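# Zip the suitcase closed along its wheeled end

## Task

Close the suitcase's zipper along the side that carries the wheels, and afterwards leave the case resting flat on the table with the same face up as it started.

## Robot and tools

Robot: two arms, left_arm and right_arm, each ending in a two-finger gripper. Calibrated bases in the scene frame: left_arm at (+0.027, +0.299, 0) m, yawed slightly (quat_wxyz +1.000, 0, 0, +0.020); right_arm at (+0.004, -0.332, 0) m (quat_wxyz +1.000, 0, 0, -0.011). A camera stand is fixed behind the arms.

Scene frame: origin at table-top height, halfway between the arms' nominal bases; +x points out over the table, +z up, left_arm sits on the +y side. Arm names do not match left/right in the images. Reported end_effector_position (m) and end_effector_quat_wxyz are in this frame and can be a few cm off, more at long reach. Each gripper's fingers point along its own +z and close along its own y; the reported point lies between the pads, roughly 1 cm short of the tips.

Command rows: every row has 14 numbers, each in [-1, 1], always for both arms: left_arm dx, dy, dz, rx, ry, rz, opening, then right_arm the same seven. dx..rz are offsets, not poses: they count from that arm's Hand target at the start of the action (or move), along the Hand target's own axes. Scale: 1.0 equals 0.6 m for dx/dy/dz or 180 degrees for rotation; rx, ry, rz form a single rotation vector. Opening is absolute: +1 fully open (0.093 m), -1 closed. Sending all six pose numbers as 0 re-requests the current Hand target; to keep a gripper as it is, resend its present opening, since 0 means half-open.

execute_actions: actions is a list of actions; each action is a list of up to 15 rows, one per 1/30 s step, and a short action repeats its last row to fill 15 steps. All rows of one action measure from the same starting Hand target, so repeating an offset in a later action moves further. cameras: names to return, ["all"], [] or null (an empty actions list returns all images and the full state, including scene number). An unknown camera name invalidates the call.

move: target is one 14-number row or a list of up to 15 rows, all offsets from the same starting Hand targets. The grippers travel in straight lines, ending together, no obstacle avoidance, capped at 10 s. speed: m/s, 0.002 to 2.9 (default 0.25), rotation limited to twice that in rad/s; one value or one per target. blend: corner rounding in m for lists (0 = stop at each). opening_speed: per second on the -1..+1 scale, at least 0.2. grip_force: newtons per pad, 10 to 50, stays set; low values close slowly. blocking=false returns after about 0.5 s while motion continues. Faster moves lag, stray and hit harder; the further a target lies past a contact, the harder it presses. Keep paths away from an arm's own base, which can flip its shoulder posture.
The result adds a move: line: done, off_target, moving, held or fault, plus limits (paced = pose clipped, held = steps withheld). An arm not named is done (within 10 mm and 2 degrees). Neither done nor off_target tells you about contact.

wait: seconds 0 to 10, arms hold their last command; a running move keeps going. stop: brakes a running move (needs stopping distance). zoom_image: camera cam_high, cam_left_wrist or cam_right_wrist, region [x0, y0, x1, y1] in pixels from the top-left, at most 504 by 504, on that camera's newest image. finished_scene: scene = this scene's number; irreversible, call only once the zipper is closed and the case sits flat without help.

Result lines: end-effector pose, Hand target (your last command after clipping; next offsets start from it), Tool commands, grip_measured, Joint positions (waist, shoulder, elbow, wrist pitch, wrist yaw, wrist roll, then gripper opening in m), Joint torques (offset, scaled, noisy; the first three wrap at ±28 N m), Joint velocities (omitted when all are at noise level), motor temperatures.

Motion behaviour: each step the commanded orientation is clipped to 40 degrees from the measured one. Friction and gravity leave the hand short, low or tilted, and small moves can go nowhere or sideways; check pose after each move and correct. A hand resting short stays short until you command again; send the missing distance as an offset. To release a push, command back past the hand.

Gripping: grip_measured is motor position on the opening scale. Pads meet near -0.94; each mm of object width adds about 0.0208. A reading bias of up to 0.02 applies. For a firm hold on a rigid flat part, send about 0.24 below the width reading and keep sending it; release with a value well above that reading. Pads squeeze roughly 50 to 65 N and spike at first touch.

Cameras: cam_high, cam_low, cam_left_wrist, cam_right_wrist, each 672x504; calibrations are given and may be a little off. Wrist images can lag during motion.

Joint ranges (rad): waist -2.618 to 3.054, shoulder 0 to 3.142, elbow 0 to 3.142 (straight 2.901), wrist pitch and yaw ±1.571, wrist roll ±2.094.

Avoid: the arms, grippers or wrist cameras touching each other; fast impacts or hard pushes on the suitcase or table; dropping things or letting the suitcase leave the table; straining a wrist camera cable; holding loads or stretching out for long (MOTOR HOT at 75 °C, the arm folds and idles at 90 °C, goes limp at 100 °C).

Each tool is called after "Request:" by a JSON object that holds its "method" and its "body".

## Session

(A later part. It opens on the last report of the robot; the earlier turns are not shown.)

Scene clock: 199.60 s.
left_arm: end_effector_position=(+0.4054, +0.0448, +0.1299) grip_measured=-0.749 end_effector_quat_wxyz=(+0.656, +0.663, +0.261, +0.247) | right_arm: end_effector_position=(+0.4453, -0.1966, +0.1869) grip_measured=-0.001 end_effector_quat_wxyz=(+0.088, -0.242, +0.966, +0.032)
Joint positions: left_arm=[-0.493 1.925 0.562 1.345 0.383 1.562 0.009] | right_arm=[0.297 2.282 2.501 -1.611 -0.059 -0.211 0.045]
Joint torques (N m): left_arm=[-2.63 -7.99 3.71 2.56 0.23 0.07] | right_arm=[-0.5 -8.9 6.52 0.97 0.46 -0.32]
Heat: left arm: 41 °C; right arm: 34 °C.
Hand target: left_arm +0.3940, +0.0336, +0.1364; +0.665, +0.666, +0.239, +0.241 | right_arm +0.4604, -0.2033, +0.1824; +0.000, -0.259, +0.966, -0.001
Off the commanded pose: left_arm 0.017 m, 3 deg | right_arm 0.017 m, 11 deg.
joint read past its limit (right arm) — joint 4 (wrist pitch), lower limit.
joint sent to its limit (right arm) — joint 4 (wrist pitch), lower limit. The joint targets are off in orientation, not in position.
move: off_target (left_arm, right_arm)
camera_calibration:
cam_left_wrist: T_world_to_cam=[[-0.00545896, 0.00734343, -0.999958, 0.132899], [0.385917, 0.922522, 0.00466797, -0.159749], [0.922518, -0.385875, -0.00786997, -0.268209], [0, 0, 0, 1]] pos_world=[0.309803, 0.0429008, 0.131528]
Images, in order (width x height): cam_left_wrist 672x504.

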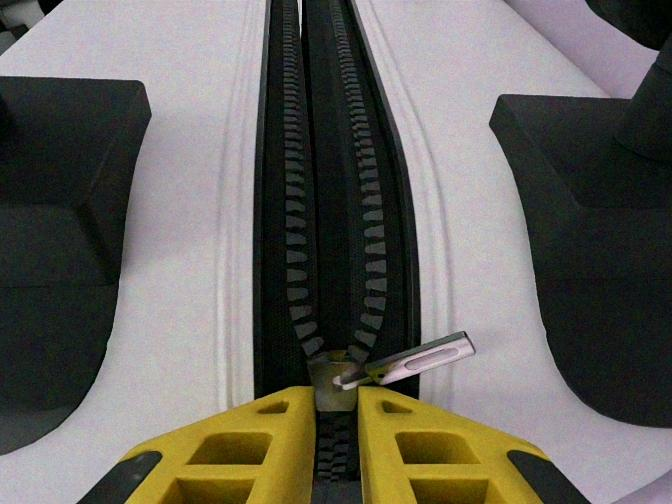

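Request:
{"method": "move", "body": {"target": [-0.03,-0.006,0.006,0,0,0,-0.75,0,0,0,0,0,0,-0.25], "speed": 0.04, "cameras": ["cam_left_wrist"]}}

Scene clock: 205.60 s.
left_arm: end_effector_position=(+0.4033, +0.0407, +0.1305) grip_measured=-0.749 end_effector_quat_wxyz=(+0.651, +0.654, +0.277, +0.268) | right_arm: end_effector_position=(+0.4459, -0.1988, +0.1868) grip_measured=-0.002 end_effector_quat_wxyz=(+0.088, -0.245, +0.965, +0.031)
Joint positions: left_arm=[-0.539 1.925 0.549 1.368 0.281 1.562 0.009] | right_arm=[0.293 2.282 2.501 -1.611 -0.057 -0.221 0.045]
Joint torques (N m): left_arm=[-3.86 -7.19 3.55 2.65 0.62 0.04] | right_arm=[-0.14 -8.9 6.53 0.97 0.44 -0.24]
Heat: left arm: 42 °C; right arm: 35 °C.
Hand target: left_arm +0.3824, +0.0193, +0.1327; +0.665, +0.666, +0.238, +0.241 | right_arm +0.4604, -0.2034, +0.1824; +0.000, -0.259, +0.966, -0.001
Off the commanded pose: left_arm 0.030 m, 6 deg | right_arm 0.016 m, 11 deg.
joint read past its limit (right arm) — joint 4 (wrist pitch), lower limit.
joint sent to its limit (right arm) — joint 4 (wrist pitch), lower limit. The joint targets are off in orientation, not in position.
move: off_target (left_arm, right_arm)
camera_calibration:
cam_left_wrist: T_world_to_cam=[[0.00292935, 0.00429832, -0.999986, 0.130266], [0.333614, 0.942696, 0.00502935, -0.134971], [0.942705, -0.333624, 0.0013275, -0.279259], [0, 0, 0, 1]] pos_world=[0.307906, 0.0335095, 0.131314]
Images, in order (width x height): cam_left_wrist 672x504.

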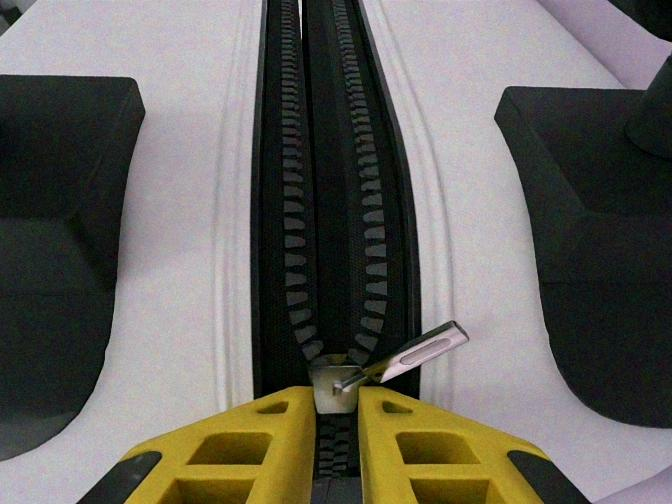

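Request:
{"method": "move", "body": {"target": [-0.05,0.0,0.01,0,0.04,0,-0.75,0,0,0,0,0,0,-0.25], "speed": 0.03, "cameras": ["cam_left_wrist"]}}

Scene clock: 214.37 s.
left_arm: end_effector_position=(+0.3667, -0.0057, +0.1293) grip_measured=-0.749 end_effector_quat_wxyz=(+0.648, +0.651, +0.284, +0.276) | right_arm: end_effector_position=(+0.4467, -0.2003, +0.1875) grip_measured=-0.004 end_effector_quat_wxyz=(+0.090, -0.247, +0.964, +0.028)
Joint positions: left_arm=[-0.756 1.92 0.531 1.381 0.04 1.562 0.009] | right_arm=[0.29 2.282 2.504 -1.611 -0.053 -0.229 0.045]
Joint torques (N m): left_arm=[-1.07 -7.77 3.37 2.64 -0.02 0.05] | right_arm=[0.18 -8.84 6.41 0.99 0.41 -0.16]
Heat: left arm: 42 °C; right arm: 35 °C.
Hand target: left_arm +0.3631, -0.0043, +0.1324; +0.648, +0.649, +0.280, +0.282 | right_arm +0.4604, -0.2033, +0.1824; +0.000, -0.259, +0.966, -0.001
Off the commanded pose: left_arm 0.005 m, 1 deg | right_arm 0.015 m, 11 deg.
joint read past its limit (right arm) — joint 4 (wrist pitch), lower limit.
joint sent to its limit (right arm) — joint 4 (wrist pitch), lower limit. The joint targets are off in orientation, not in position.
move: off_target (right_arm)
camera_calibration:
cam_left_wrist: T_world_to_cam=[[0.00362964, 0.00620812, -0.999974, 0.129117], [0.311571, 0.950197, 0.00703, -0.0711307], [0.950216, -0.311588, 0.0015146, -0.262907], [0, 0, 0, 1]] pos_world=[0.271512, -0.0151321, 0.130012]
Images, in order (width x height): cam_left_wrist 672x504.

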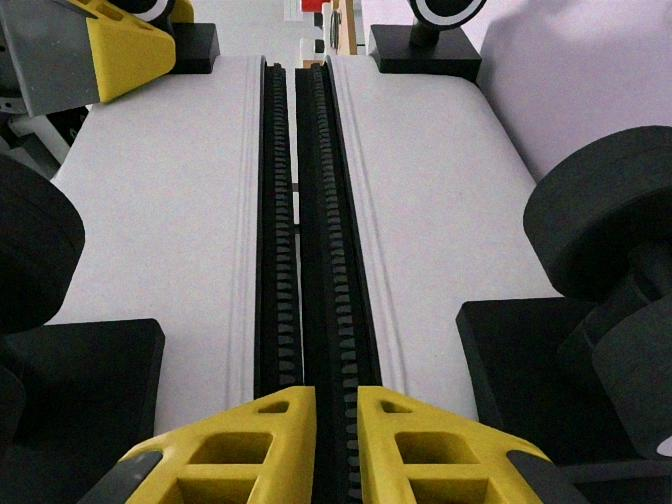

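Request:
{"method": "move", "body": {"target": [[0.02,0,-0.05,0,0,0,-0.75,0,0,0,0,0,0,-0.25],[0.095,0,-0.03,0,0,0,-0.75,0,0,0,0,0,0,-0.25]], "speed": 0.08, "cameras": ["cam_left_wrist"]}}

Scene clock: 219.70 s.
left_arm: end_effector_position=(+0.3856, +0.0530, +0.1265) grip_measured=-0.749 end_effector_quat_wxyz=(+0.639, +0.653, +0.295, +0.279) | right_arm: end_effector_position=(+0.4467, -0.2003, +0.1875) grip_measured=-0.004 end_effector_quat_wxyz=(+0.090, -0.247, +0.964, +0.028)
Joint positions: left_arm=[-0.558 1.868 0.453 1.387 0.217 1.565 0.009] | right_arm=[0.29 2.282 2.504 -1.611 -0.053 -0.229 0.045]
Joint torques (N m): left_arm=[-0.05 -4.96 6.2 2.76 0.26 0] | right_arm=[0.17 -8.91 6.31 0.98 0.43 -0.17]
Heat: left arm: 41 °C; right arm: 35 °C.
Hand target: left_arm +0.3890, +0.0495, +0.1327; +0.648, +0.649, +0.280, +0.282 | right_arm +0.4604, -0.2033, +0.1824; +0.000, -0.259, +0.966, -0.001
Off the commanded pose: left_arm 0.008 m, 2 deg | right_arm 0.015 m, 11 deg.
joint read past its limit (right arm) — joint 4 (wrist pitch), lower limit.
joint sent to its limit (right arm) — joint 4 (wrist pitch), lower limit. The joint targets are off in orientation, not in position.
move: off_target (right_arm)
camera_calibration:
cam_left_wrist: T_world_to_cam=[[-0.0125119, 0.016669, -0.999783, 0.131553], [0.290997, 0.956645, 0.0123081, -0.125781], [0.956642, -0.29078, -0.0168201, -0.26383], [0, 0, 0, 1]] pos_world=[0.290639, 0.0414185, 0.128635]
Images, in order (width x height): cam_left_wrist 672x504.

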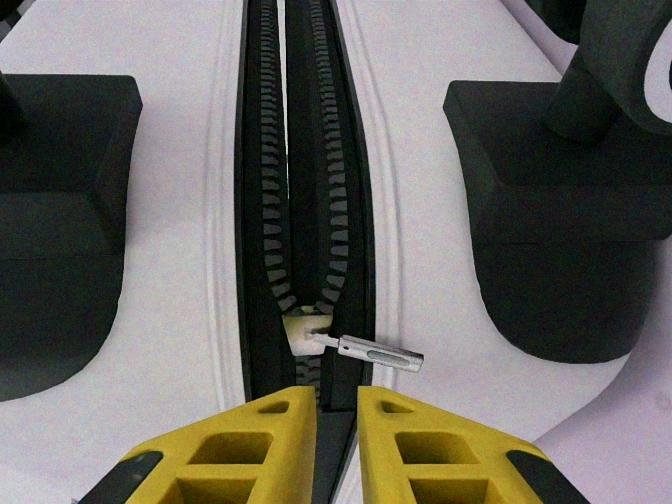

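Request:
{"method": "move", "body": {"target": [[0.015,-0.004,0.036,0,0,0,-0.75,0,0,0,0,0,0,-0.25],[-0.03,-0.002,0.036,0,0,0,-0.75,0,0,0,0,0,0,-0.25]], "speed": 0.04, "cameras": ["cam_left_wrist"]}}

Scene clock: 226.63 s.
left_arm: end_effector_position=(+0.4063, +0.0409, +0.1306) grip_measured=-0.749 end_effector_quat_wxyz=(+0.637, +0.638, +0.309, +0.303) | right_arm: end_effector_position=(+0.4469, -0.2009, +0.1875) grip_measured=-0.004 end_effector_quat_wxyz=(+0.090, -0.248, +0.964, +0.028)
Joint positions: left_arm=[-0.592 1.926 0.544 1.378 0.124 1.565 0.009] | right_arm=[0.29 2.282 2.504 -1.611 -0.052 -0.23 0.045]
Joint torques (N m): left_arm=[-3.29 -6.45 4.78 2.6 0.46 0.02] | right_arm=[0.27 -8.83 6.32 0.99 0.43 -0.16]
Heat: left arm: 40 °C; right arm: 35 °C.
Hand target: left_arm +0.3924, +0.0215, +0.1315; +0.649, +0.649, +0.280, +0.282 | right_arm +0.4604, -0.2035, +0.1824; +0.000, -0.259, +0.966, -0.001
Off the commanded pose: left_arm 0.024 m, 4 deg | right_arm 0.015 m, 11 deg.
joint read past its limit (right arm) — joint 4 (wrist pitch), lower limit.
joint sent to its limit (right arm) — joint 4 (wrist pitch), lower limit. The joint targets are off in orientation, not in position.
move: off_target (left_arm, right_arm)
camera_calibration:
cam_left_wrist: T_world_to_cam=[[0.0079809, 0.00575403, -0.999952, 0.12817], [0.234163, 0.972169, 0.00746308, -0.0972383], [0.972165, -0.234211, 0.0064114, -0.298706], [0, 0, 0, 1]] pos_world=[0.312138, 0.0238342, 0.130804]
Images, in order (width x height): cam_left_wrist 672x504.

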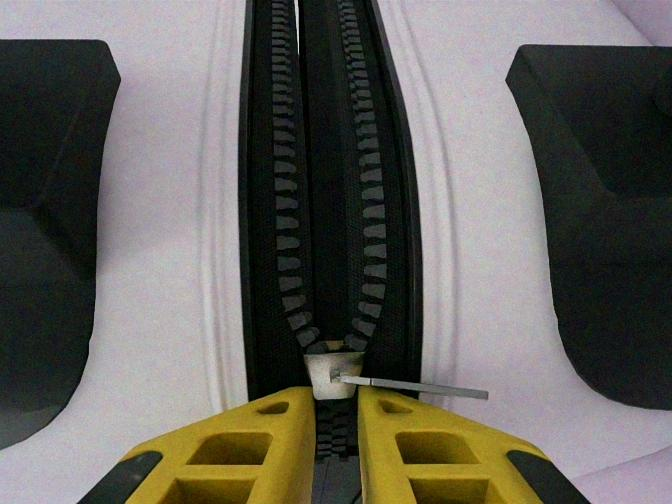

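Request:
{"method": "move", "body": {"target": [[0.025,-0.016,0.0,0,0,0,-0.75,0,0,0,0,0,0,-0.25],[-0.015,-0.016,0.012,0,0,0,-0.75,0,0,0,0,0,0,-0.25]], "speed": 0.04, "cameras": ["cam_left_wrist"]}}

Scene clock: 236.80 s.
left_arm: end_effector_position=(+0.4060, +0.0388, +0.1302) grip_measured=-0.749 end_effector_quat_wxyz=(+0.637, +0.628, +0.316, +0.316) | right_arm: end_effector_position=(+0.4476, -0.2024, +0.1879) grip_measured=-0.004 end_effector_quat_wxyz=(+0.091, -0.249, +0.964, +0.026)
Joint positions: left_arm=[-0.617 1.949 0.544 1.417 0.067 1.565 0.009] | right_arm=[0.287 2.282 2.505 -1.611 -0.05 -0.235 0.045]
Joint torques (N m): left_arm=[-4.05 -3.86 5.82 2.56 0.68 0] | right_arm=[0.47 -8.9 6.23 0.99 0.4 -0.11]
Heat: left arm: 39 °C; right arm: 35 °C.
Hand target: left_arm +0.3916, +0.0102, +0.1219; +0.648, +0.649, +0.280, +0.283 | right_arm +0.4604, -0.2034, +0.1824; +0.000, -0.259, +0.966, -0.001
Off the commanded pose: left_arm 0.033 m, 6 deg | right_arm 0.014 m, 11 deg.
joint read past its limit (right arm) — joint 4 (wrist pitch), lower limit.
joint sent to its limit (right arm) — joint 4 (wrist pitch), lower limit. The joint targets are off in orientation, not in position.
move: off_target (left_arm, right_arm)
camera_calibration:
cam_left_wrist: T_world_to_cam=[[0.022029, -0.00286213, -0.999753, 0.122424], [0.202808, 0.979217, 0.00166543, -0.0818835], [0.978971, -0.202795, 0.0221516, -0.30494], [0, 0, 0, 1]] pos_world=[0.312437, 0.0186917, 0.129285]
Images, in order (width x height): cam_left_wrist 672x504.

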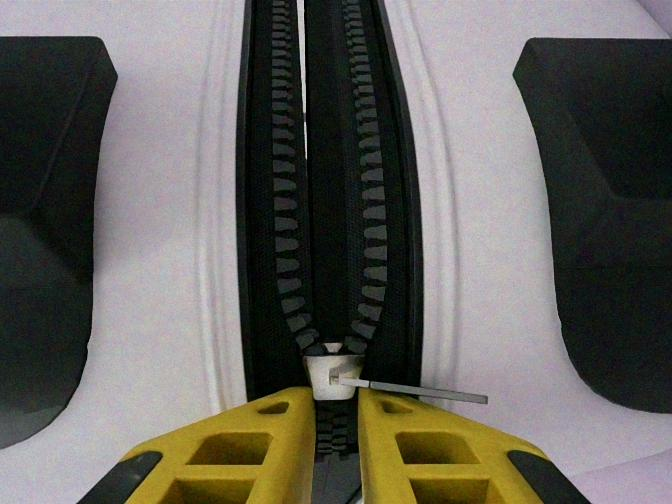

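Request:
{"method": "move", "body": {"target": [[0.035,-0.0,0.0,0,0,0,-0.55,0,0,0,0,0,0,-0.25],[0.0,0.003,0.012,0,0,0,-0.55,0,0,0,0,0,0,-0.25]], "speed": 0.04, "cameras": ["cam_left_wrist"]}}

Scene clock: 246.27 s.
left_arm: end_effector_position=(+0.4053, +0.0360, +0.1292) grip_measured=-0.553 end_effector_quat_wxyz=(+0.638, +0.629, +0.314, +0.315) | right_arm: end_effector_position=(+0.4492, -0.2058, +0.1892) grip_measured=-0.005 end_effector_quat_wxyz=(+0.093, -0.247, +0.964, +0.022)
Joint positions: left_arm=[-0.623 1.957 0.548 1.422 0.067 1.566 0.019] | right_arm=[0.282 2.282 2.51 -1.611 -0.042 -0.237 0.045]
Joint torques (N m): left_arm=[-3.66 -4.14 7.68 2.23 0.63 0.06] | right_arm=[1.06 -8.81 5.91 1.01 0.34 -0.11]
Heat: left arm: 37 °C; right arm: 35 °C.
Hand target: left_arm +0.3968, +0.0052, +0.1236; +0.648, +0.649, +0.280, +0.282 | right_arm +0.4604, -0.2034, +0.1823; +0.000, -0.259, +0.966, -0.001
Off the commanded pose: left_arm 0.032 m, 6 deg | right_arm 0.013 m, 11 deg.
joint read past its limit (right arm) — joint 4 (wrist pitch), lower limit.
joint sent to its limit (right arm) — joint 4 (wrist pitch), lower limit. The joint targets are off in orientation, not in position.
move: off_target (left_arm, right_arm)
camera_calibration:
cam_left_wrist: T_world_to_cam=[[0.0227944, -0.00314906, -0.999735, 0.121098], [0.208394, 0.978044, 0.00167075, -0.081198], [0.977779, -0.208377, 0.0229502, -0.304233], [0, 0, 0, 1]] pos_world=[0.311633, 0.0164014, 0.128184]
Images, in order (width x height): cam_left_wrist 672x504.

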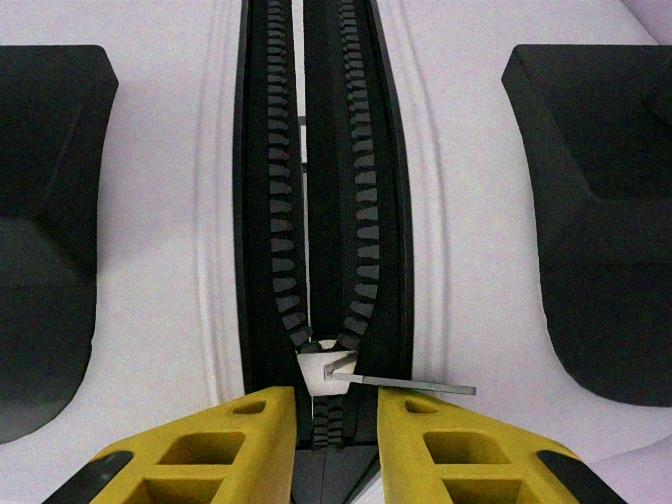

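Request:
{"method": "move", "body": {"target": [-0.03,0.003,0.0,0,0,0,-0.55,0,0,0,0,0,0,-0.25], "speed": 0.03, "cameras": ["cam_left_wrist"]}}

Scene clock: 250.50 s.
left_arm: end_effector_position=(+0.4044, +0.0345, +0.1292) grip_measured=-0.553 end_effector_quat_wxyz=(+0.628, +0.618, +0.334, +0.335) | right_arm: end_effector_position=(+0.4493, -0.2062, +0.1892) grip_measured=-0.005 end_effector_quat_wxyz=(+0.093, -0.247, +0.964, +0.022)
Joint positions: left_arm=[-0.666 1.957 0.548 1.422 -0.039 1.566 0.019] | right_arm=[0.281 2.282 2.51 -1.611 -0.041 -0.237 0.045]
Joint torques (N m): left_arm=[-4.9 -5.45 6.76 2.26 1.02 0] | right_arm=[1.09 -8.79 5.86 1 0.34 -0.1]
Heat: left arm: 37 °C; right arm: 35 °C.
Hand target: left_arm +0.3845, -0.0080, +0.1253; +0.648, +0.649, +0.280, +0.282 | right_arm +0.4604, -0.2034, +0.1823; +0.000, -0.259, +0.966, -0.001
Off the commanded pose: left_arm 0.047 m, 10 deg | right_arm 0.013 m, 11 deg.
joint read past its limit (right arm) — joint 4 (wrist pitch), lower limit.
joint sent to its limit (right arm) — joint 4 (wrist pitch), lower limit. The joint targets are off in orientation, not in position.
move: off_target (left_arm, right_arm)
camera_calibration:
cam_left_wrist: T_world_to_cam=[[0.0221734, -0.00290327, -0.99975, 0.121359], [0.146084, 0.989272, 0.00036715, -0.0546509], [0.989024, -0.146056, 0.0223597, -0.310282], [0, 0, 0, 1]] pos_world=[0.312169, 0.00909838, 0.128286]
Images, in order (width x height): cam_left_wrist 672x504.

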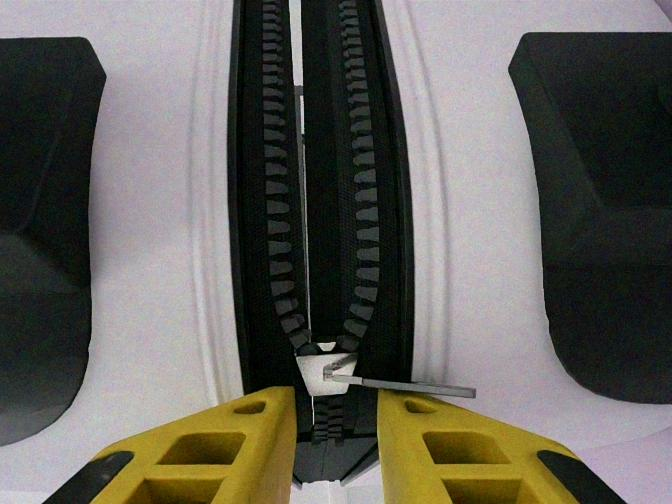

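Request:
{"method": "move", "body": {"target": [-0.03,0.003,0.0,0,0.05,0,-0.55,0,0,0,0,0,0,-0.25], "speed": 0.03, "cameras": ["cam_left_wrist"]}}

Scene clock: 258.47 s.
left_arm: end_effector_position=(+0.3697, -0.0160, +0.1274) grip_measured=-0.551 end_effector_quat_wxyz=(+0.624, +0.627, +0.332, +0.327) | right_arm: end_effector_position=(+0.4493, -0.2062, +0.1892) grip_measured=-0.006 end_effector_quat_wxyz=(+0.093, -0.247, +0.964, +0.022)
Joint positions: left_arm=[-0.864 1.957 0.579 1.37 -0.224 1.566 0.019] | right_arm=[0.281 2.282 2.51 -1.611 -0.041 -0.237 0.045]
Joint torques (N m): left_arm=[-1.11 -5.05 6.42 2.61 -0.06 0] | right_arm=[1.09 -8.8 5.87 0.98 0.32 -0.1]
Motor temperatures (°C): left_arm=[21 36 25 32 19 19 20] | right_arm=[19 35 29 28 18 19 23]
Heat: left arm: 36 °C; right arm: 35 °C.
Hand target: left_arm +0.3722, -0.0210, +0.1271; +0.624, +0.625, +0.330, +0.333 | right_arm +0.4604, -0.2034, +0.1823; +0.000, -0.259, +0.966, -0.001
Off the commanded pose: left_arm 0.006 m, 1 deg | right_arm 0.013 m, 11 deg.
joint read past its limit (right arm) — joint 4 (wrist pitch), lower limit.
joint sent to its limit (right arm) — joint 4 (wrist pitch), lower limit. The joint targets are off in orientation, not in position.
move: off_target (right_arm)
camera_calibration:
cam_left_wrist: T_world_to_cam=[[0.00632491, 0.0103731, -0.999926, 0.126259], [0.159736, 0.987096, 0.0112503, -0.00601852], [0.98714, -0.159795, 0.00458634, -0.280525], [0, 0, 0, 1]] pos_world=[0.27708, -0.0401954, 0.127604]
Images, in order (width x height): cam_left_wrist 672x504.

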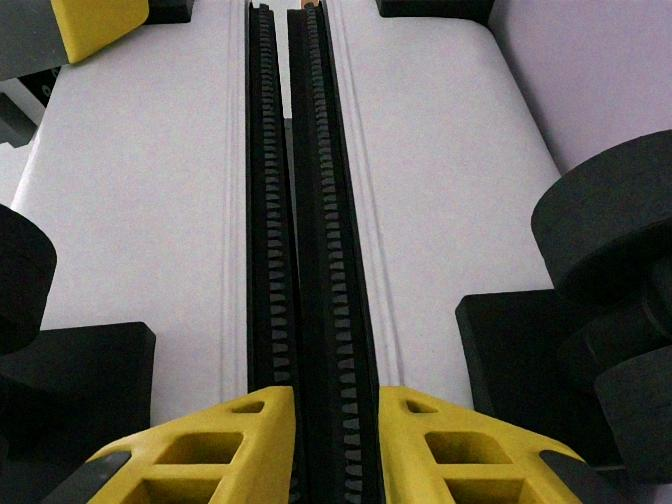

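Request:
{"method": "move", "body": {"target": [[0.0,0,-0.04,0,0,0,-0.55,0,0,0,0,0,0,-0.25],[0.065,0,-0.04,0,0,0,-0.55,0,0,0,0,0,0,-0.25]], "speed": 0.08, "cameras": ["cam_left_wrist"]}}

Scene clock: 268.63 s.
left_arm: end_effector_position=(+0.3769, +0.0239, +0.1055) grip_measured=-0.551 end_effector_quat_wxyz=(+0.598, +0.645, +0.346, +0.326) | right_arm: end_effector_position=(+0.4493, -0.2062, +0.1892) grip_measured=-0.006 end_effector_quat_wxyz=(+0.093, -0.247, +0.964, +0.022)
Joint positions: left_arm=[-0.759 1.942 0.488 1.381 -0.139 1.567 0.019] | right_arm=[0.281 2.282 2.51 -1.611 -0.041 -0.237 0.045]
Joint torques (N m): left_arm=[-0.17 -8.88 3.08 3.28 0.28 0] | right_arm=[1.21 -8.87 5.87 1 0.32 -0.11]
Heat: left arm: 36 °C; right arm: 35 °C.
Hand target: left_arm +0.3742, +0.0247, +0.1272; +0.625, +0.625, +0.330, +0.333 | right_arm +0.4604, -0.2034, +0.1823; +0.000, -0.259, +0.966, -0.001
Off the commanded pose: left_arm 0.022 m, 4 deg | right_arm 0.013 m, 11 deg.
joint read past its limit (right arm) — joint 4 (wrist pitch), lower limit.
joint sent to its limit (right arm) — joint 4 (wrist pitch), lower limit. The joint targets are off in orientation, not in position.
move: off_target (left_arm, right_arm)
camera_calibration:
cam_left_wrist: T_world_to_cam=[[-0.0428315, 0.0539048, -0.997627, 0.121222], [0.140855, 0.988896, 0.0473856, -0.0430526], [0.989103, -0.138491, -0.0499486, -0.276712], [0, 0, 0, 1]] pos_world=[0.284953, -0.00228196, 0.109153]
Images, in order (width x height): cam_left_wrist 672x504.

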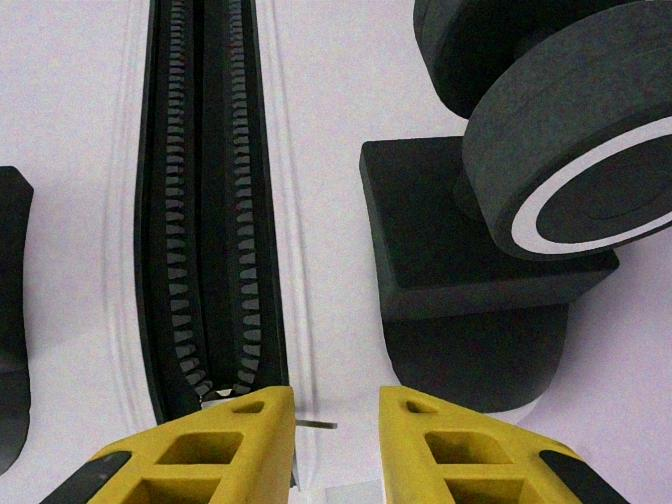

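Request:
{"method": "move", "body": {"target": [[0.05,0.01,-0.01,0,0,0,-1,0,0,0,0,0,0,-0.25]], "speed": 0.06, "cameras": ["cam_left_wrist"]}}

Scene clock: 285.03 s.
left_arm: end_effector_position=(+0.3895, +0.0516, +0.1174) grip_measured=-0.990 end_effector_quat_wxyz=(+0.606, +0.637, +0.345, +0.327) | right_arm: end_effector_position=(+0.4493, -0.2062, +0.1892) grip_measured=-0.006 end_effector_quat_wxyz=(+0.093, -0.247, +0.964, +0.022)
Joint positions: left_arm=[-0.651 1.891 0.459 1.381 -0.031 1.567 0] | right_arm=[0.281 2.282 2.51 -1.611 -0.041 -0.237 0.045]
Joint torques (N m): left_arm=[0.02 -8.28 3.03 3.02 0.26 0.04] | right_arm=[1.06 -8.85 5.83 1 0.35 -0.11]
Motor temperatures (°C): left_arm=[21 39 25 37 19 19 20] | right_arm=[19 35 28 28 18 19 23]
Heat: left arm: 39 °C; right arm: 35 °C.
Hand target: left_arm +0.3861, +0.0528, +0.1334; +0.625, +0.625, +0.330, +0.333 | right_arm +0.4604, -0.2034, +0.1823; +0.000, -0.259, +0.966, -0.001
Off the commanded pose: left_arm 0.016 m, 3 deg | right_arm 0.013 m, 11 deg.
joint read past its limit (right arm) — joint 4 (wrist pitch), lower limit.
joint sent to its limit (right arm) — joint 4 (wrist pitch), lower limit. The joint targets are off in orientation, not in position.
move: off_target (left_arm, right_arm)
camera_calibration:
cam_left_wrist: T_world_to_cam=[[-0.0295194, 0.0350725, -0.998949, 0.128009], [0.140501, 0.989608, 0.0305926, -0.0706602], [0.98964, -0.13945, -0.0341403, -0.286801], [0, 0, 0, 1]] pos_world=[0.297536, 0.0254419, 0.120245]
Images, in order (width x height): cam_left_wrist 672x504.

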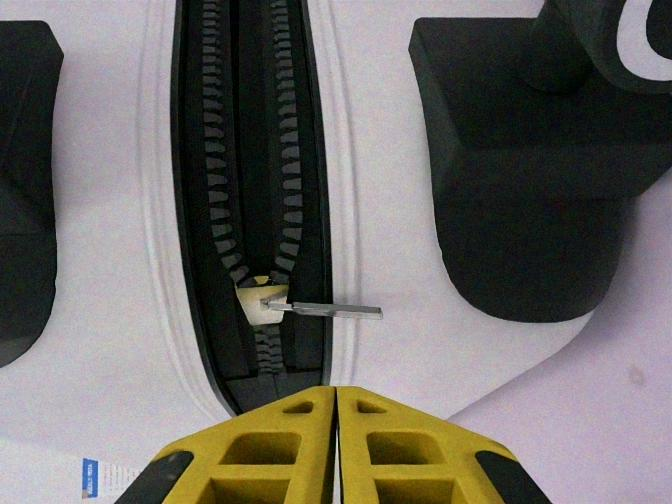

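Request:
{"method": "move", "body": {"target": [[0.01,-0.01,0.045,0,0,0,-1,0,0,0,0,0,0,-0.25],[-0.04,-0.01,0.05,0,0,0,-1,0,0,0,0,0,0,-0.25]], "speed": 0.05, "cameras": ["cam_left_wrist"]}}

Scene clock: 291.40 s.
left_arm: end_effector_position=(+0.3934, +0.0201, +0.1235) grip_measured=-0.990 end_effector_quat_wxyz=(+0.620, +0.632, +0.333, +0.325) | right_arm: end_effector_position=(+0.4493, -0.2062, +0.1892) grip_measured=-0.006 end_effector_quat_wxyz=(+0.093, -0.247, +0.964, +0.022)
Joint positions: left_arm=[-0.719 1.944 0.548 1.374 -0.076 1.567 0] | right_arm=[0.281 2.282 2.51 -1.611 -0.041 -0.237 0.045]
Joint torques (N m): left_arm=[-0.76 -5.38 6.35 2.76 0.01 -0.01] | right_arm=[1.11 -8.81 5.87 1 0.32 -0.1]
Heat: left arm: 39 °C; right arm: 35 °C.
Hand target: left_arm +0.3974, +0.0161, +0.1272; +0.624, +0.625, +0.330, +0.332 | right_arm +0.4604, -0.2034, +0.1823; +0.000, -0.259, +0.966, -0.001
Off the commanded pose: left_arm 0.007 m, 1 deg | right_arm 0.013 m, 11 deg.
joint read past its limit (right arm) — joint 4 (wrist pitch), lower limit.
joint sent to its limit (right arm) — joint 4 (wrist pitch), lower limit. The joint targets are off in orientation, not in position.
move: off_target (right_arm)
camera_calibration:
cam_left_wrist: T_world_to_cam=[[-0.00424768, 0.0189108, -0.999812, 0.125844], [0.162183, 0.986597, 0.0179719, -0.0471714], [0.986752, -0.162076, -0.00725777, -0.296535], [0, 0, 0, 1]] pos_world=[0.300791, -0.003902, 0.124516]
Images, in order (width x height): cam_left_wrist 672x504.

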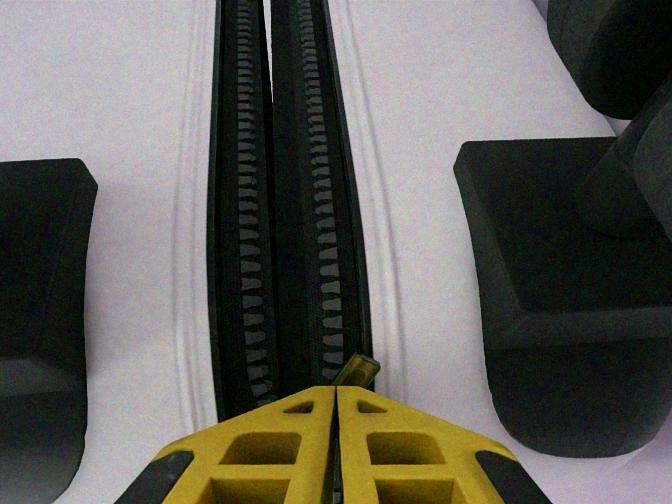

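Request:
{"method": "move", "body": {"target": [[0,0,-0.03,0,0,0,-0.7,0,0,0,0,0,0,-0.25],[0.005,0.02,-0.03,0,0,0,-0.7,0,0,0,0,0,0,-0.25]], "speed": 0.05, "cameras": ["cam_left_wrist"]}}

Scene clock: 297.30 s.
left_arm: end_effector_position=(+0.3855, +0.0259, +0.1309) grip_measured=-0.701 end_effector_quat_wxyz=(+0.620, +0.631, +0.334, +0.326) | right_arm: end_effector_position=(+0.4493, -0.2062, +0.1892) grip_measured=-0.006 end_effector_quat_wxyz=(+0.093, -0.247, +0.964, +0.022)
Joint positions: left_arm=[-0.722 1.888 0.51 1.359 -0.083 1.567 0.012] | right_arm=[0.281 2.282 2.51 -1.611 -0.041 -0.237 0.045]
Joint torques (N m): left_arm=[-0.12 -8.4 3.73 2.6 0.1 0.01] | right_arm=[1.16 -8.85 5.87 0.99 0.32 -0.1]
Heat: left arm: 38 °C; right arm: 35 °C.
Hand target: left_arm +0.3842, +0.0287, +0.1393; +0.625, +0.625, +0.330, +0.332 | right_arm +0.4604, -0.2034, +0.1823; +0.000, -0.259, +0.966, -0.001
Off the commanded pose: left_arm 0.009 m, 1 deg | right_arm 0.013 m, 11 deg.
joint read past its limit (right arm) — joint 4 (wrist pitch), lower limit.
joint sent to its limit (right arm) — joint 4 (wrist pitch), lower limit. The joint targets are off in orientation, not in position.
move: off_target (right_arm)
camera_calibration:
cam_left_wrist: T_world_to_cam=[[-0.00240488, 0.0174902, -0.999844, 0.13237], [0.158755, 0.987174, 0.0168867, -0.0503117], [0.987315, -0.15869, -0.00515068, -0.288343], [0, 0, 0, 1]] pos_world=[0.292991, 0.00159418, 0.131714]
Images, in order (width x height): cam_left_wrist 672x504.

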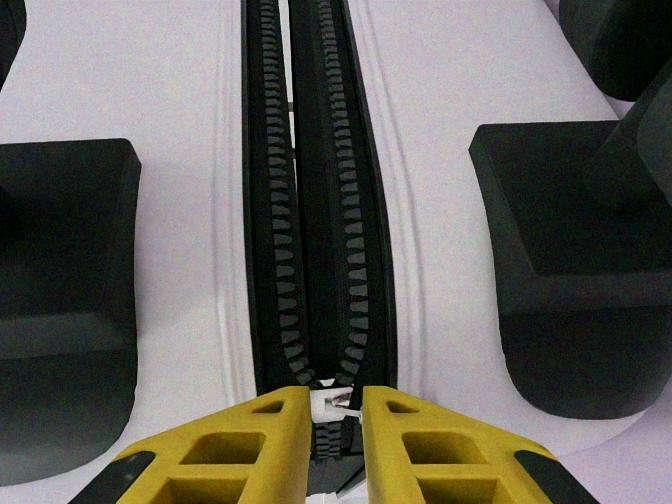

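Request:
{"method": "move", "body": {"target": [[0.012,0,0.0,0,0,0,-0.6,0,0,0,0,0,0,-0.25],[0.012,0,0.03,0,0,0,-0.6,0,0,0,0,0,0,-0.25],[0.012,0,0.03,0,0,0,-1,0,0,0,0,0,0,-0.25]], "speed": 0.05, "opening_speed": 0.3, "cameras": ["cam_left_wrist"]}}

Scene clock: 304.47 s.
left_arm: end_effector_position=(+0.3977, +0.0288, +0.1354) grip_measured=-0.990 end_effector_quat_wxyz=(+0.618, +0.627, +0.339, +0.332) | right_arm: end_effector_position=(+0.4493, -0.2062, +0.1892) grip_measured=-0.006 end_effector_quat_wxyz=(+0.093, -0.247, +0.964, +0.022)
Joint positions: left_arm=[-0.698 1.888 0.545 1.326 -0.075 1.567 0] | right_arm=[0.281 2.282 2.51 -1.611 -0.041 -0.237 0.045]
Joint torques (N m): left_arm=[0.01 -5.34 7.13 2.63 0.27 0] | right_arm=[1.03 -8.79 5.86 1 0.33 -0.1]
Heat: left arm: 38 °C; right arm: 35 °C.
Hand target: left_arm +0.4031, +0.0246, +0.1393; +0.625, +0.625, +0.330, +0.333 | right_arm +0.4604, -0.2034, +0.1823; +0.000, -0.259, +0.966, -0.001
Off the commanded pose: left_arm 0.008 m, 1 deg | right_arm 0.013 m, 11 deg.
joint read past its limit (right arm) — joint 4 (wrist pitch), lower limit.
joint sent to its limit (right arm) — joint 4 (wrist pitch), lower limit. The joint targets are off in orientation, not in position.
move: off_target (right_arm)
camera_calibration:
cam_left_wrist: T_world_to_cam=[[-0.000708636, 0.0157611, -0.999876, 0.136264], [0.142128, 0.989727, 0.0155004, -0.0484685], [0.989848, -0.142099, -0.00294145, -0.301575], [0, 0, 0, 1]] pos_world=[0.305499, 0.0029693, 0.136112]
Images, in order (width x height): cam_left_wrist 672x504.

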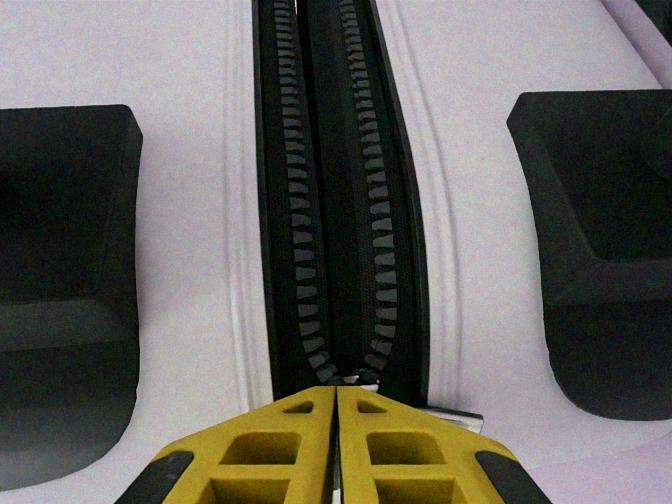

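Request:
{"method": "move", "body": {"target": [[0.03,0,-0.05,0,0,0,-1,0,0,0,0,0,0,-0.25],[0.05,-0.028,-0.05,0,0,0,-1,0,0,0,0,0,0,-0.25],[0.037,-0.026,0,0,0,0,-1,0,0,0,0,0,0,-0.25],[-0.017,-0.022,0.002,0,0,0,-1,0,0,0,0,0,0,-0.25]], "speed": 0.06, "cameras": ["cam_left_wrist"]}}

Scene clock: 318.90 s.
left_arm: end_effector_position=(+0.3943, +0.0193, +0.1213) grip_measured=-0.990 end_effector_quat_wxyz=(+0.620, +0.632, +0.333, +0.325) | right_arm: end_effector_position=(+0.4493, -0.2062, +0.1892) grip_measured=-0.006 end_effector_quat_wxyz=(+0.093, -0.247, +0.964, +0.022)
Joint positions: left_arm=[-0.718 1.958 0.553 1.386 -0.075 1.567 0] | right_arm=[0.281 2.282 2.51 -1.611 -0.041 -0.237 0.045]
Joint torques (N m): left_arm=[-0.95 -5.75 6.43 2.61 -0.04 0] | right_arm=[1.1 -8.88 5.89 0.98 0.32 -0.1]
Heat: left arm: 36 °C; right arm: 35 °C.
Hand target: left_arm +0.3984, +0.0155, +0.1260; +0.624, +0.625, +0.330, +0.332 | right_arm +0.4604, -0.2034, +0.1823; +0.000, -0.259, +0.966, -0.001
Off the commanded pose: left_arm 0.007 m, 1 deg | right_arm 0.013 m, 11 deg.
joint read past its limit (right arm) — joint 4 (wrist pitch), lower limit.
joint sent to its limit (right arm) — joint 4 (wrist pitch), lower limit. The joint targets are off in orientation, not in position.
move: off_target (right_arm)
camera_calibration:
cam_left_wrist: T_world_to_cam=[[-0.00297678, 0.0179051, -0.999835, 0.123275], [0.162856, 0.9865, 0.0171814, -0.0466958], [0.986645, -0.162778, -0.00585254, -0.297693], [0, 0, 0, 1]] pos_world=[0.301689, -0.00459964, 0.122315]
Images, in order (width x height): cam_left_wrist 672x504.

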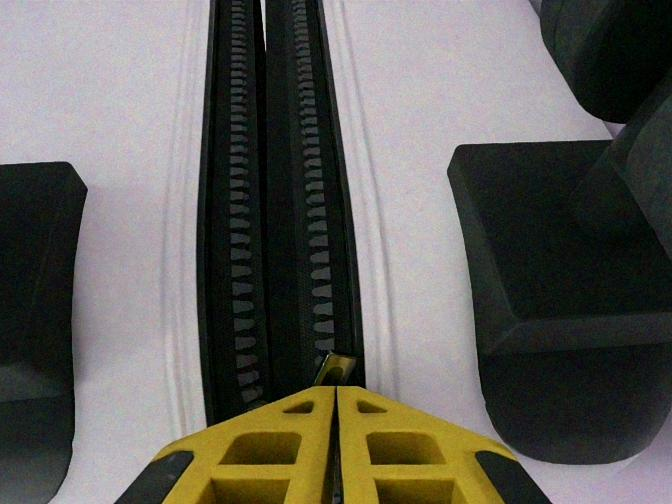

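Request:
{"method": "move", "body": {"target": [[0,0.012,0,0,0,0,-0.75,0,0,0,0,0,0,-0.25],[0,0.03,0,0,0,0,-0.75,0,0,0,0,0,0,-0.25]], "speed": 0.03, "opening_speed": 0.3, "cameras": ["cam_left_wrist"]}}

Scene clock: 326.70 s.
left_arm: end_effector_position=(+0.3940, +0.0202, +0.1222) grip_measured=-0.751 end_effector_quat_wxyz=(+0.609, +0.642, +0.338, +0.321) | right_arm: end_effector_position=(+0.4493, -0.2062, +0.1892) grip_measured=-0.006 end_effector_quat_wxyz=(+0.093, -0.247, +0.964, +0.022)
Joint positions: left_arm=[-0.718 1.914 0.554 1.307 -0.078 1.567 0.009] | right_arm=[0.281 2.282 2.51 -1.611 -0.041 -0.237 0.045]
Joint torques (N m): left_arm=[-0.96 -9.18 7.09 2.55 0 0.05] | right_arm=[1.11 -8.8 5.86 1 0.33 -0.1]
Heat: left arm: 37 °C; right arm: 35 °C.
Hand target: left_arm +0.3984, +0.0154, +0.1441; +0.625, +0.625, +0.330, +0.332 | right_arm +0.4604, -0.2034, +0.1823; +0.000, -0.259, +0.966, -0.001
Off the commanded pose: left_arm 0.023 m, 3 deg | right_arm 0.013 m, 11 deg.
joint read past its limit (right arm) — joint 4 (wrist pitch), lower limit.
joint sent to its limit (right arm) — joint 4 (wrist pitch), lower limit. The joint targets are off in orientation, not in position.
move: off_target (left_arm, right_arm)
camera_calibration:
cam_left_wrist: T_world_to_cam=[[-0.0292031, 0.0389627, -0.998814, 0.133854], [0.160496, 0.986458, 0.0337882, -0.0486263], [0.986604, -0.159319, -0.035061, -0.293644], [0, 0, 0, 1]] pos_world=[0.301424, -0.00403049, 0.125043]
Images, in order (width x height): cam_left_wrist 672x504.

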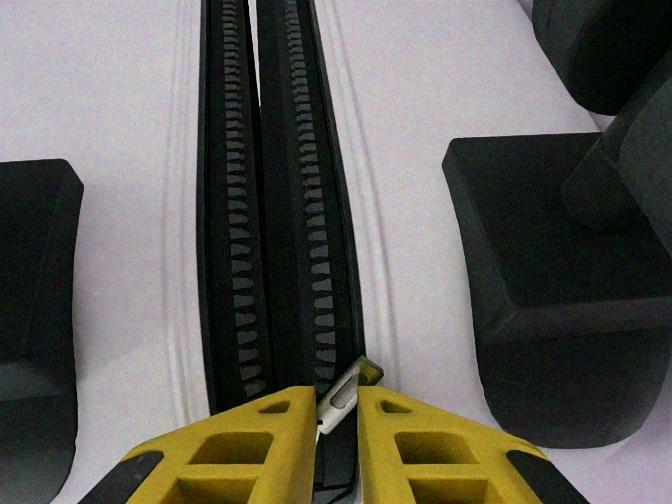

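Request:
{"method": "move", "body": {"target": [0,0.008,0.006,0,0,0,-1,0,0,0,0,0,0,-0.25], "speed": 0.03, "opening_speed": 0.3, "cameras": ["cam_left_wrist"]}}

Scene clock: 330.90 s.
left_arm: end_effector_position=(+0.3956, +0.0190, +0.1261) grip_measured=-0.990 end_effector_quat_wxyz=(+0.608, +0.642, +0.339, +0.321) | right_arm: end_effector_position=(+0.4493, -0.2062, +0.1892) grip_measured=-0.006 end_effector_quat_wxyz=(+0.093, -0.247, +0.964, +0.022)
Joint positions: left_arm=[-0.718 1.899 0.564 1.279 -0.078 1.567 0] | right_arm=[0.281 2.282 2.51 -1.611 -0.041 -0.237 0.045]
Joint torques (N m): left_arm=[-0.8 -8.94 7.76 2.51 -0.02 0.01] | right_arm=[1.07 -8.85 5.81 1.01 0.32 -0.09]
Heat: left arm: 38 °C; right arm: 35 °C.
Hand target: left_arm +0.4013, +0.0134, +0.1488; +0.624, +0.625, +0.330, +0.333 | right_arm +0.4604, -0.2034, +0.1823; +0.000, -0.259, +0.966, -0.001
Off the commanded pose: left_arm 0.024 m, 3 deg | right_arm 0.013 m, 11 deg.
joint read past its limit (right arm) — joint 4 (wrist pitch), lower limit.
joint sent to its limit (right arm) — joint 4 (wrist pitch), lower limit. The joint targets are off in orientation, not in position.
move: off_target (left_arm, right_arm)
camera_calibration:
cam_left_wrist: T_world_to_cam=[[-0.03038, 0.0399407, -0.99874, 0.1383], [0.160171, 0.986483, 0.0345784, -0.0478525], [0.986622, -0.158919, -0.0363667, -0.295208], [0, 0, 0, 1]] pos_world=[0.303125, -0.0052323, 0.129044]
Images, in order (width x height): cam_left_wrist 672x504.

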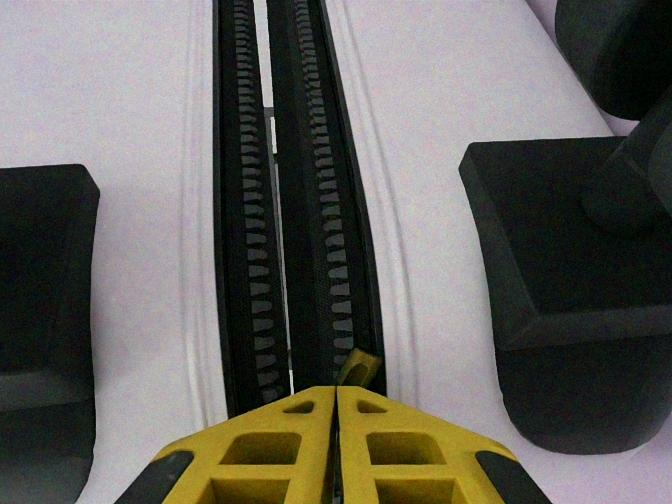

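Request:
{"method": "move", "body": {"target": [[0,-0.008,0,0,0,0,-0.75,0,0,0,0,0,0,-0.25],[0.0,0.0,0.024,0,0,0,-0.75,0,0,0,0,0,0,-0.25]], "speed": 0.03, "opening_speed": 0.3, "cameras": ["cam_left_wrist"]}}

Scene clock: 337.20 s.
left_arm: end_effector_position=(+0.4028, +0.0141, +0.1291) grip_measured=-0.751 end_effector_quat_wxyz=(+0.605, +0.644, +0.341, +0.321) | right_arm: end_effector_position=(+0.4493, -0.2062, +0.1892) grip_measured=-0.006 end_effector_quat_wxyz=(+0.093, -0.240, +0.966, +0.022)
Joint positions: left_arm=[-0.718 1.899 0.604 1.232 -0.082 1.567 0.009] | right_arm=[0.281 2.282 2.51 -1.611 -0.041 -0.224 0.045]
Joint torques (N m): left_arm=[-0.66 -6.15 9.33 2.77 0.06 0.03] | right_arm=[1.03 -8.84 5.9 0.99 0.32 -0.23]
Heat: left arm: 38 °C; right arm: 35 °C.
Hand target: left_arm +0.4133, +0.0053, +0.1489; +0.625, +0.625, +0.330, +0.333 | right_arm +0.4604, -0.2034, +0.1823; +0.000, -0.259, +0.966, -0.001
Off the commanded pose: left_arm 0.024 m, 4 deg | right_arm 0.013 m, 11 deg.
joint read past its limit (right arm) — joint 4 (wrist pitch), lower limit.
joint sent to its limit (right arm) — joint 4 (wrist pitch), lower limit. The joint targets are off in orientation, not in position.
move: off_target (left_arm, right_arm)
camera_calibration:
cam_left_wrist: T_world_to_cam=[[-0.0362589, 0.0448205, -0.998337, 0.143963], [0.156256, 0.986961, 0.0386347, -0.0431182], [0.987051, -0.154595, -0.0427896, -0.302393], [0, 0, 0, 1]] pos_world=[0.310435, -0.0106451, 0.13245]
Images, in order (width x height): cam_left_wrist 672x504.

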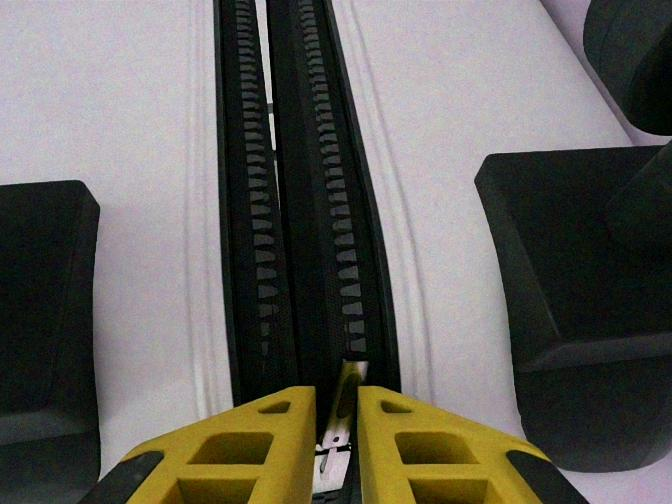

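Excellent. Close.

Request:
{"method": "move", "body": {"target": [0.006,0,0.007,0,0,0,-1,0,0,0,0,0,0,-0.25], "speed": 0.03, "opening_speed": 0.3, "cameras": ["cam_left_wrist"]}}

Scene clock: 343.43 s.
left_arm: end_effector_position=(+0.4060, +0.0127, +0.1319) grip_measured=-0.987 end_effector_quat_wxyz=(+0.606, +0.642, +0.341, +0.322) | right_arm: end_effector_position=(+0.4496, -0.2062, +0.1892) grip_measured=-0.006 end_effector_quat_wxyz=(+0.094, -0.237, +0.967, +0.022)
Joint positions: left_arm=[-0.716 1.899 0.619 1.221 -0.082 1.567 0] | right_arm=[0.281 2.282 2.51 -1.61 -0.04 -0.217 0.045]
Joint torques (N m): left_arm=[0.09 -5.37 9.59 2.8 0.18 -0.01] | right_arm=[1.07 -8.83 5.87 0.98 0.31 -0.31]
Heat: left arm: 37 °C; right arm: 35 °C.
Hand target: left_arm +0.4187, +0.0059, +0.1489; +0.625, +0.625, +0.330, +0.333 | right_arm +0.4604, -0.2034, +0.1823; +0.000, -0.259, +0.966, -0.001
Off the commanded pose: left_arm 0.022 m, 3 deg | right_arm 0.013 m, 11 deg.
joint read past its limit (right arm) — joint 4 (wrist pitch), lower limit.
joint sent to its limit (right arm) — joint 4 (wrist pitch), lower limit. The joint targets are off in orientation, not in position.
move: off_target (left_arm, right_arm)
camera_calibration:
cam_left_wrist: T_world_to_cam=[[-0.0332181, 0.04267, -0.998537, 0.145686], [0.154261, 0.987335, 0.0370596, -0.0413905], [0.987472, -0.152804, -0.0393797, -0.306245], [0, 0, 0, 1]] pos_world=[0.313632, -0.0121455, 0.134947]
Images, in order (width x height): cam_left_wrist 672x504.

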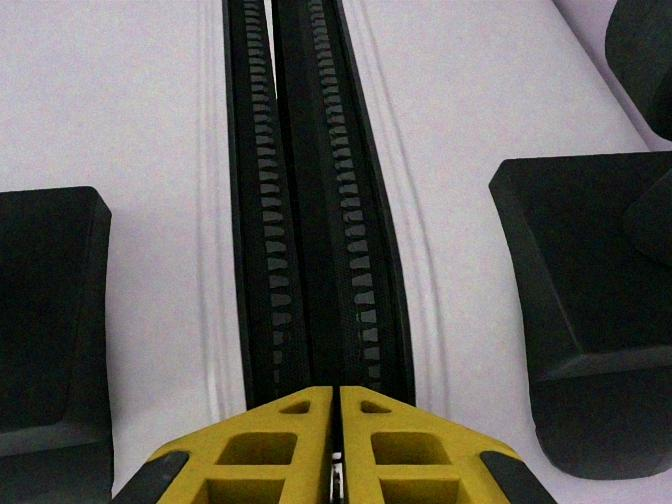

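Request:
{"method": "move", "body": {"target": [-0.09,-0.01,0,0,0.02,0,-1,-0.03,0.008,0,0,0,0,-0.25], "speed": 0.03, "cameras": ["cam_left_wrist"]}}

Scene clock: 352.70 s.
left_arm: end_effector_position=(+0.4037, +0.0033, +0.1297) grip_measured=-0.987 end_effector_quat_wxyz=(+0.570, +0.607, +0.396, +0.387) | right_arm: end_effector_position=(+0.4634, -0.2053, +0.1946) grip_measured=-0.015 end_effector_quat_wxyz=(+0.117, -0.256, +0.959, +0.012)
Joint positions: left_arm=[-0.846 1.947 0.671 1.221 -0.409 1.567 0] | right_arm=[0.281 2.324 2.599 -1.61 -0.024 -0.26 0.044]
Joint torques (N m): left_arm=[-4.79 -6.11 8.08 2.91 0.79 0.03] | right_arm=[3.04 -7.47 6.43 1.08 0.26 0.28]
Heat: left arm: 37 °C; right arm: 35 °C.
Hand target: left_arm +0.3886, -0.0387, +0.1428; +0.614, +0.614, +0.349, +0.352 | right_arm +0.4736, -0.1902, +0.1822; +0.000, -0.259, +0.966, -0.001
Off the commanded pose: left_arm 0.047 m, 8 deg | right_arm 0.022 m, 14 deg.
joint read past its limit (right arm) — joint 4 (wrist pitch), lower limit.
joint sent to its limit (right arm) — joint 4 (wrist pitch), lower limit. The joint targets are off in orientation, not in position.
move: off_target (left_arm, right_arm)
camera_calibration:
cam_left_wrist: T_world_to_cam=[[-0.0269156, 0.0477541, -0.998496, 0.141246], [-0.0418904, 0.997927, 0.0488561, 0.0459921], [0.99876, 0.0431424, -0.0248594, -0.312631], [0, 0, 0, 1]] pos_world=[0.317971, -0.0391542, 0.131015]
Images, in order (width x height): cam_left_wrist 672x504.

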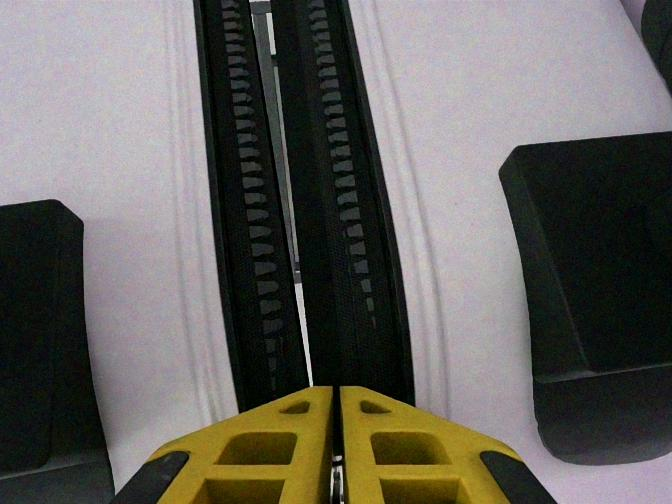

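Request:
{"method": "move", "body": {"target": [-0.07,-0.01,0,0,0.05,0,-1,-0.03,0.012,0,0,0,0,-0.25], "speed": 0.03, "cameras": ["cam_left_wrist"]}}

Scene clock: 363.27 s.
left_arm: end_effector_position=(+0.3907, -0.0063, +0.1255) grip_measured=-0.987 end_effector_quat_wxyz=(+0.520, +0.554, +0.459, +0.460) | right_arm: end_effector_position=(+0.4774, -0.2010, +0.1988) grip_measured=-0.040 end_effector_quat_wxyz=(+0.142, -0.299, +0.944, +0.000)
Joint positions: left_arm=[-0.996 2.026 0.764 1.21 -0.8 1.567 0] | right_arm=[0.287 2.375 2.698 -1.61 -0.012 -0.347 0.043]
Joint torques (N m): left_arm=[-7.69 -6.54 8.9 2.58 1.21 0.06] | right_arm=[4.98 -6.95 6.49 1.16 0.28 1.24]
Heat: left arm: 37 °C; right arm: 34 °C.
Hand target: left_arm +0.3672, -0.0748, +0.1366; +0.585, +0.585, +0.396, +0.399 | right_arm +0.4855, -0.1749, +0.1823; +0.000, -0.259, +0.966, -0.001
Off the commanded pose: left_arm 0.073 m, 13 deg | right_arm 0.032 m, 17 deg.
joint read past its limit (right arm) — joint 4 (wrist pitch), lower limit.
joint sent to its limit (right arm) — joint 4 (wrist pitch), lower limit. The joint targets are off in orientation, not in position.
move: off_target (left_arm, right_arm)
camera_calibration:
cam_left_wrist: T_world_to_cam=[[-0.0210784, 0.0528936, -0.998378, 0.13496], [-0.279668, 0.958422, 0.0566813, 0.146783], [0.959865, 0.280409, -0.0054094, -0.285066], [0, 0, 0, 1]] pos_world=[0.31752, -0.0678831, 0.124879]
Images, in order (width x height): cam_left_wrist 672x504.

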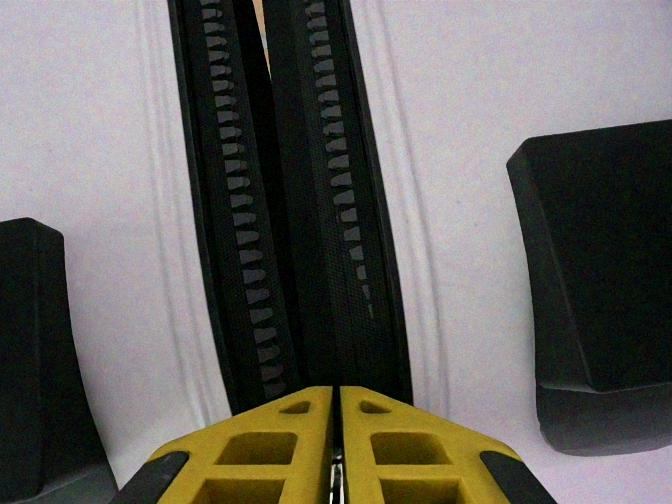

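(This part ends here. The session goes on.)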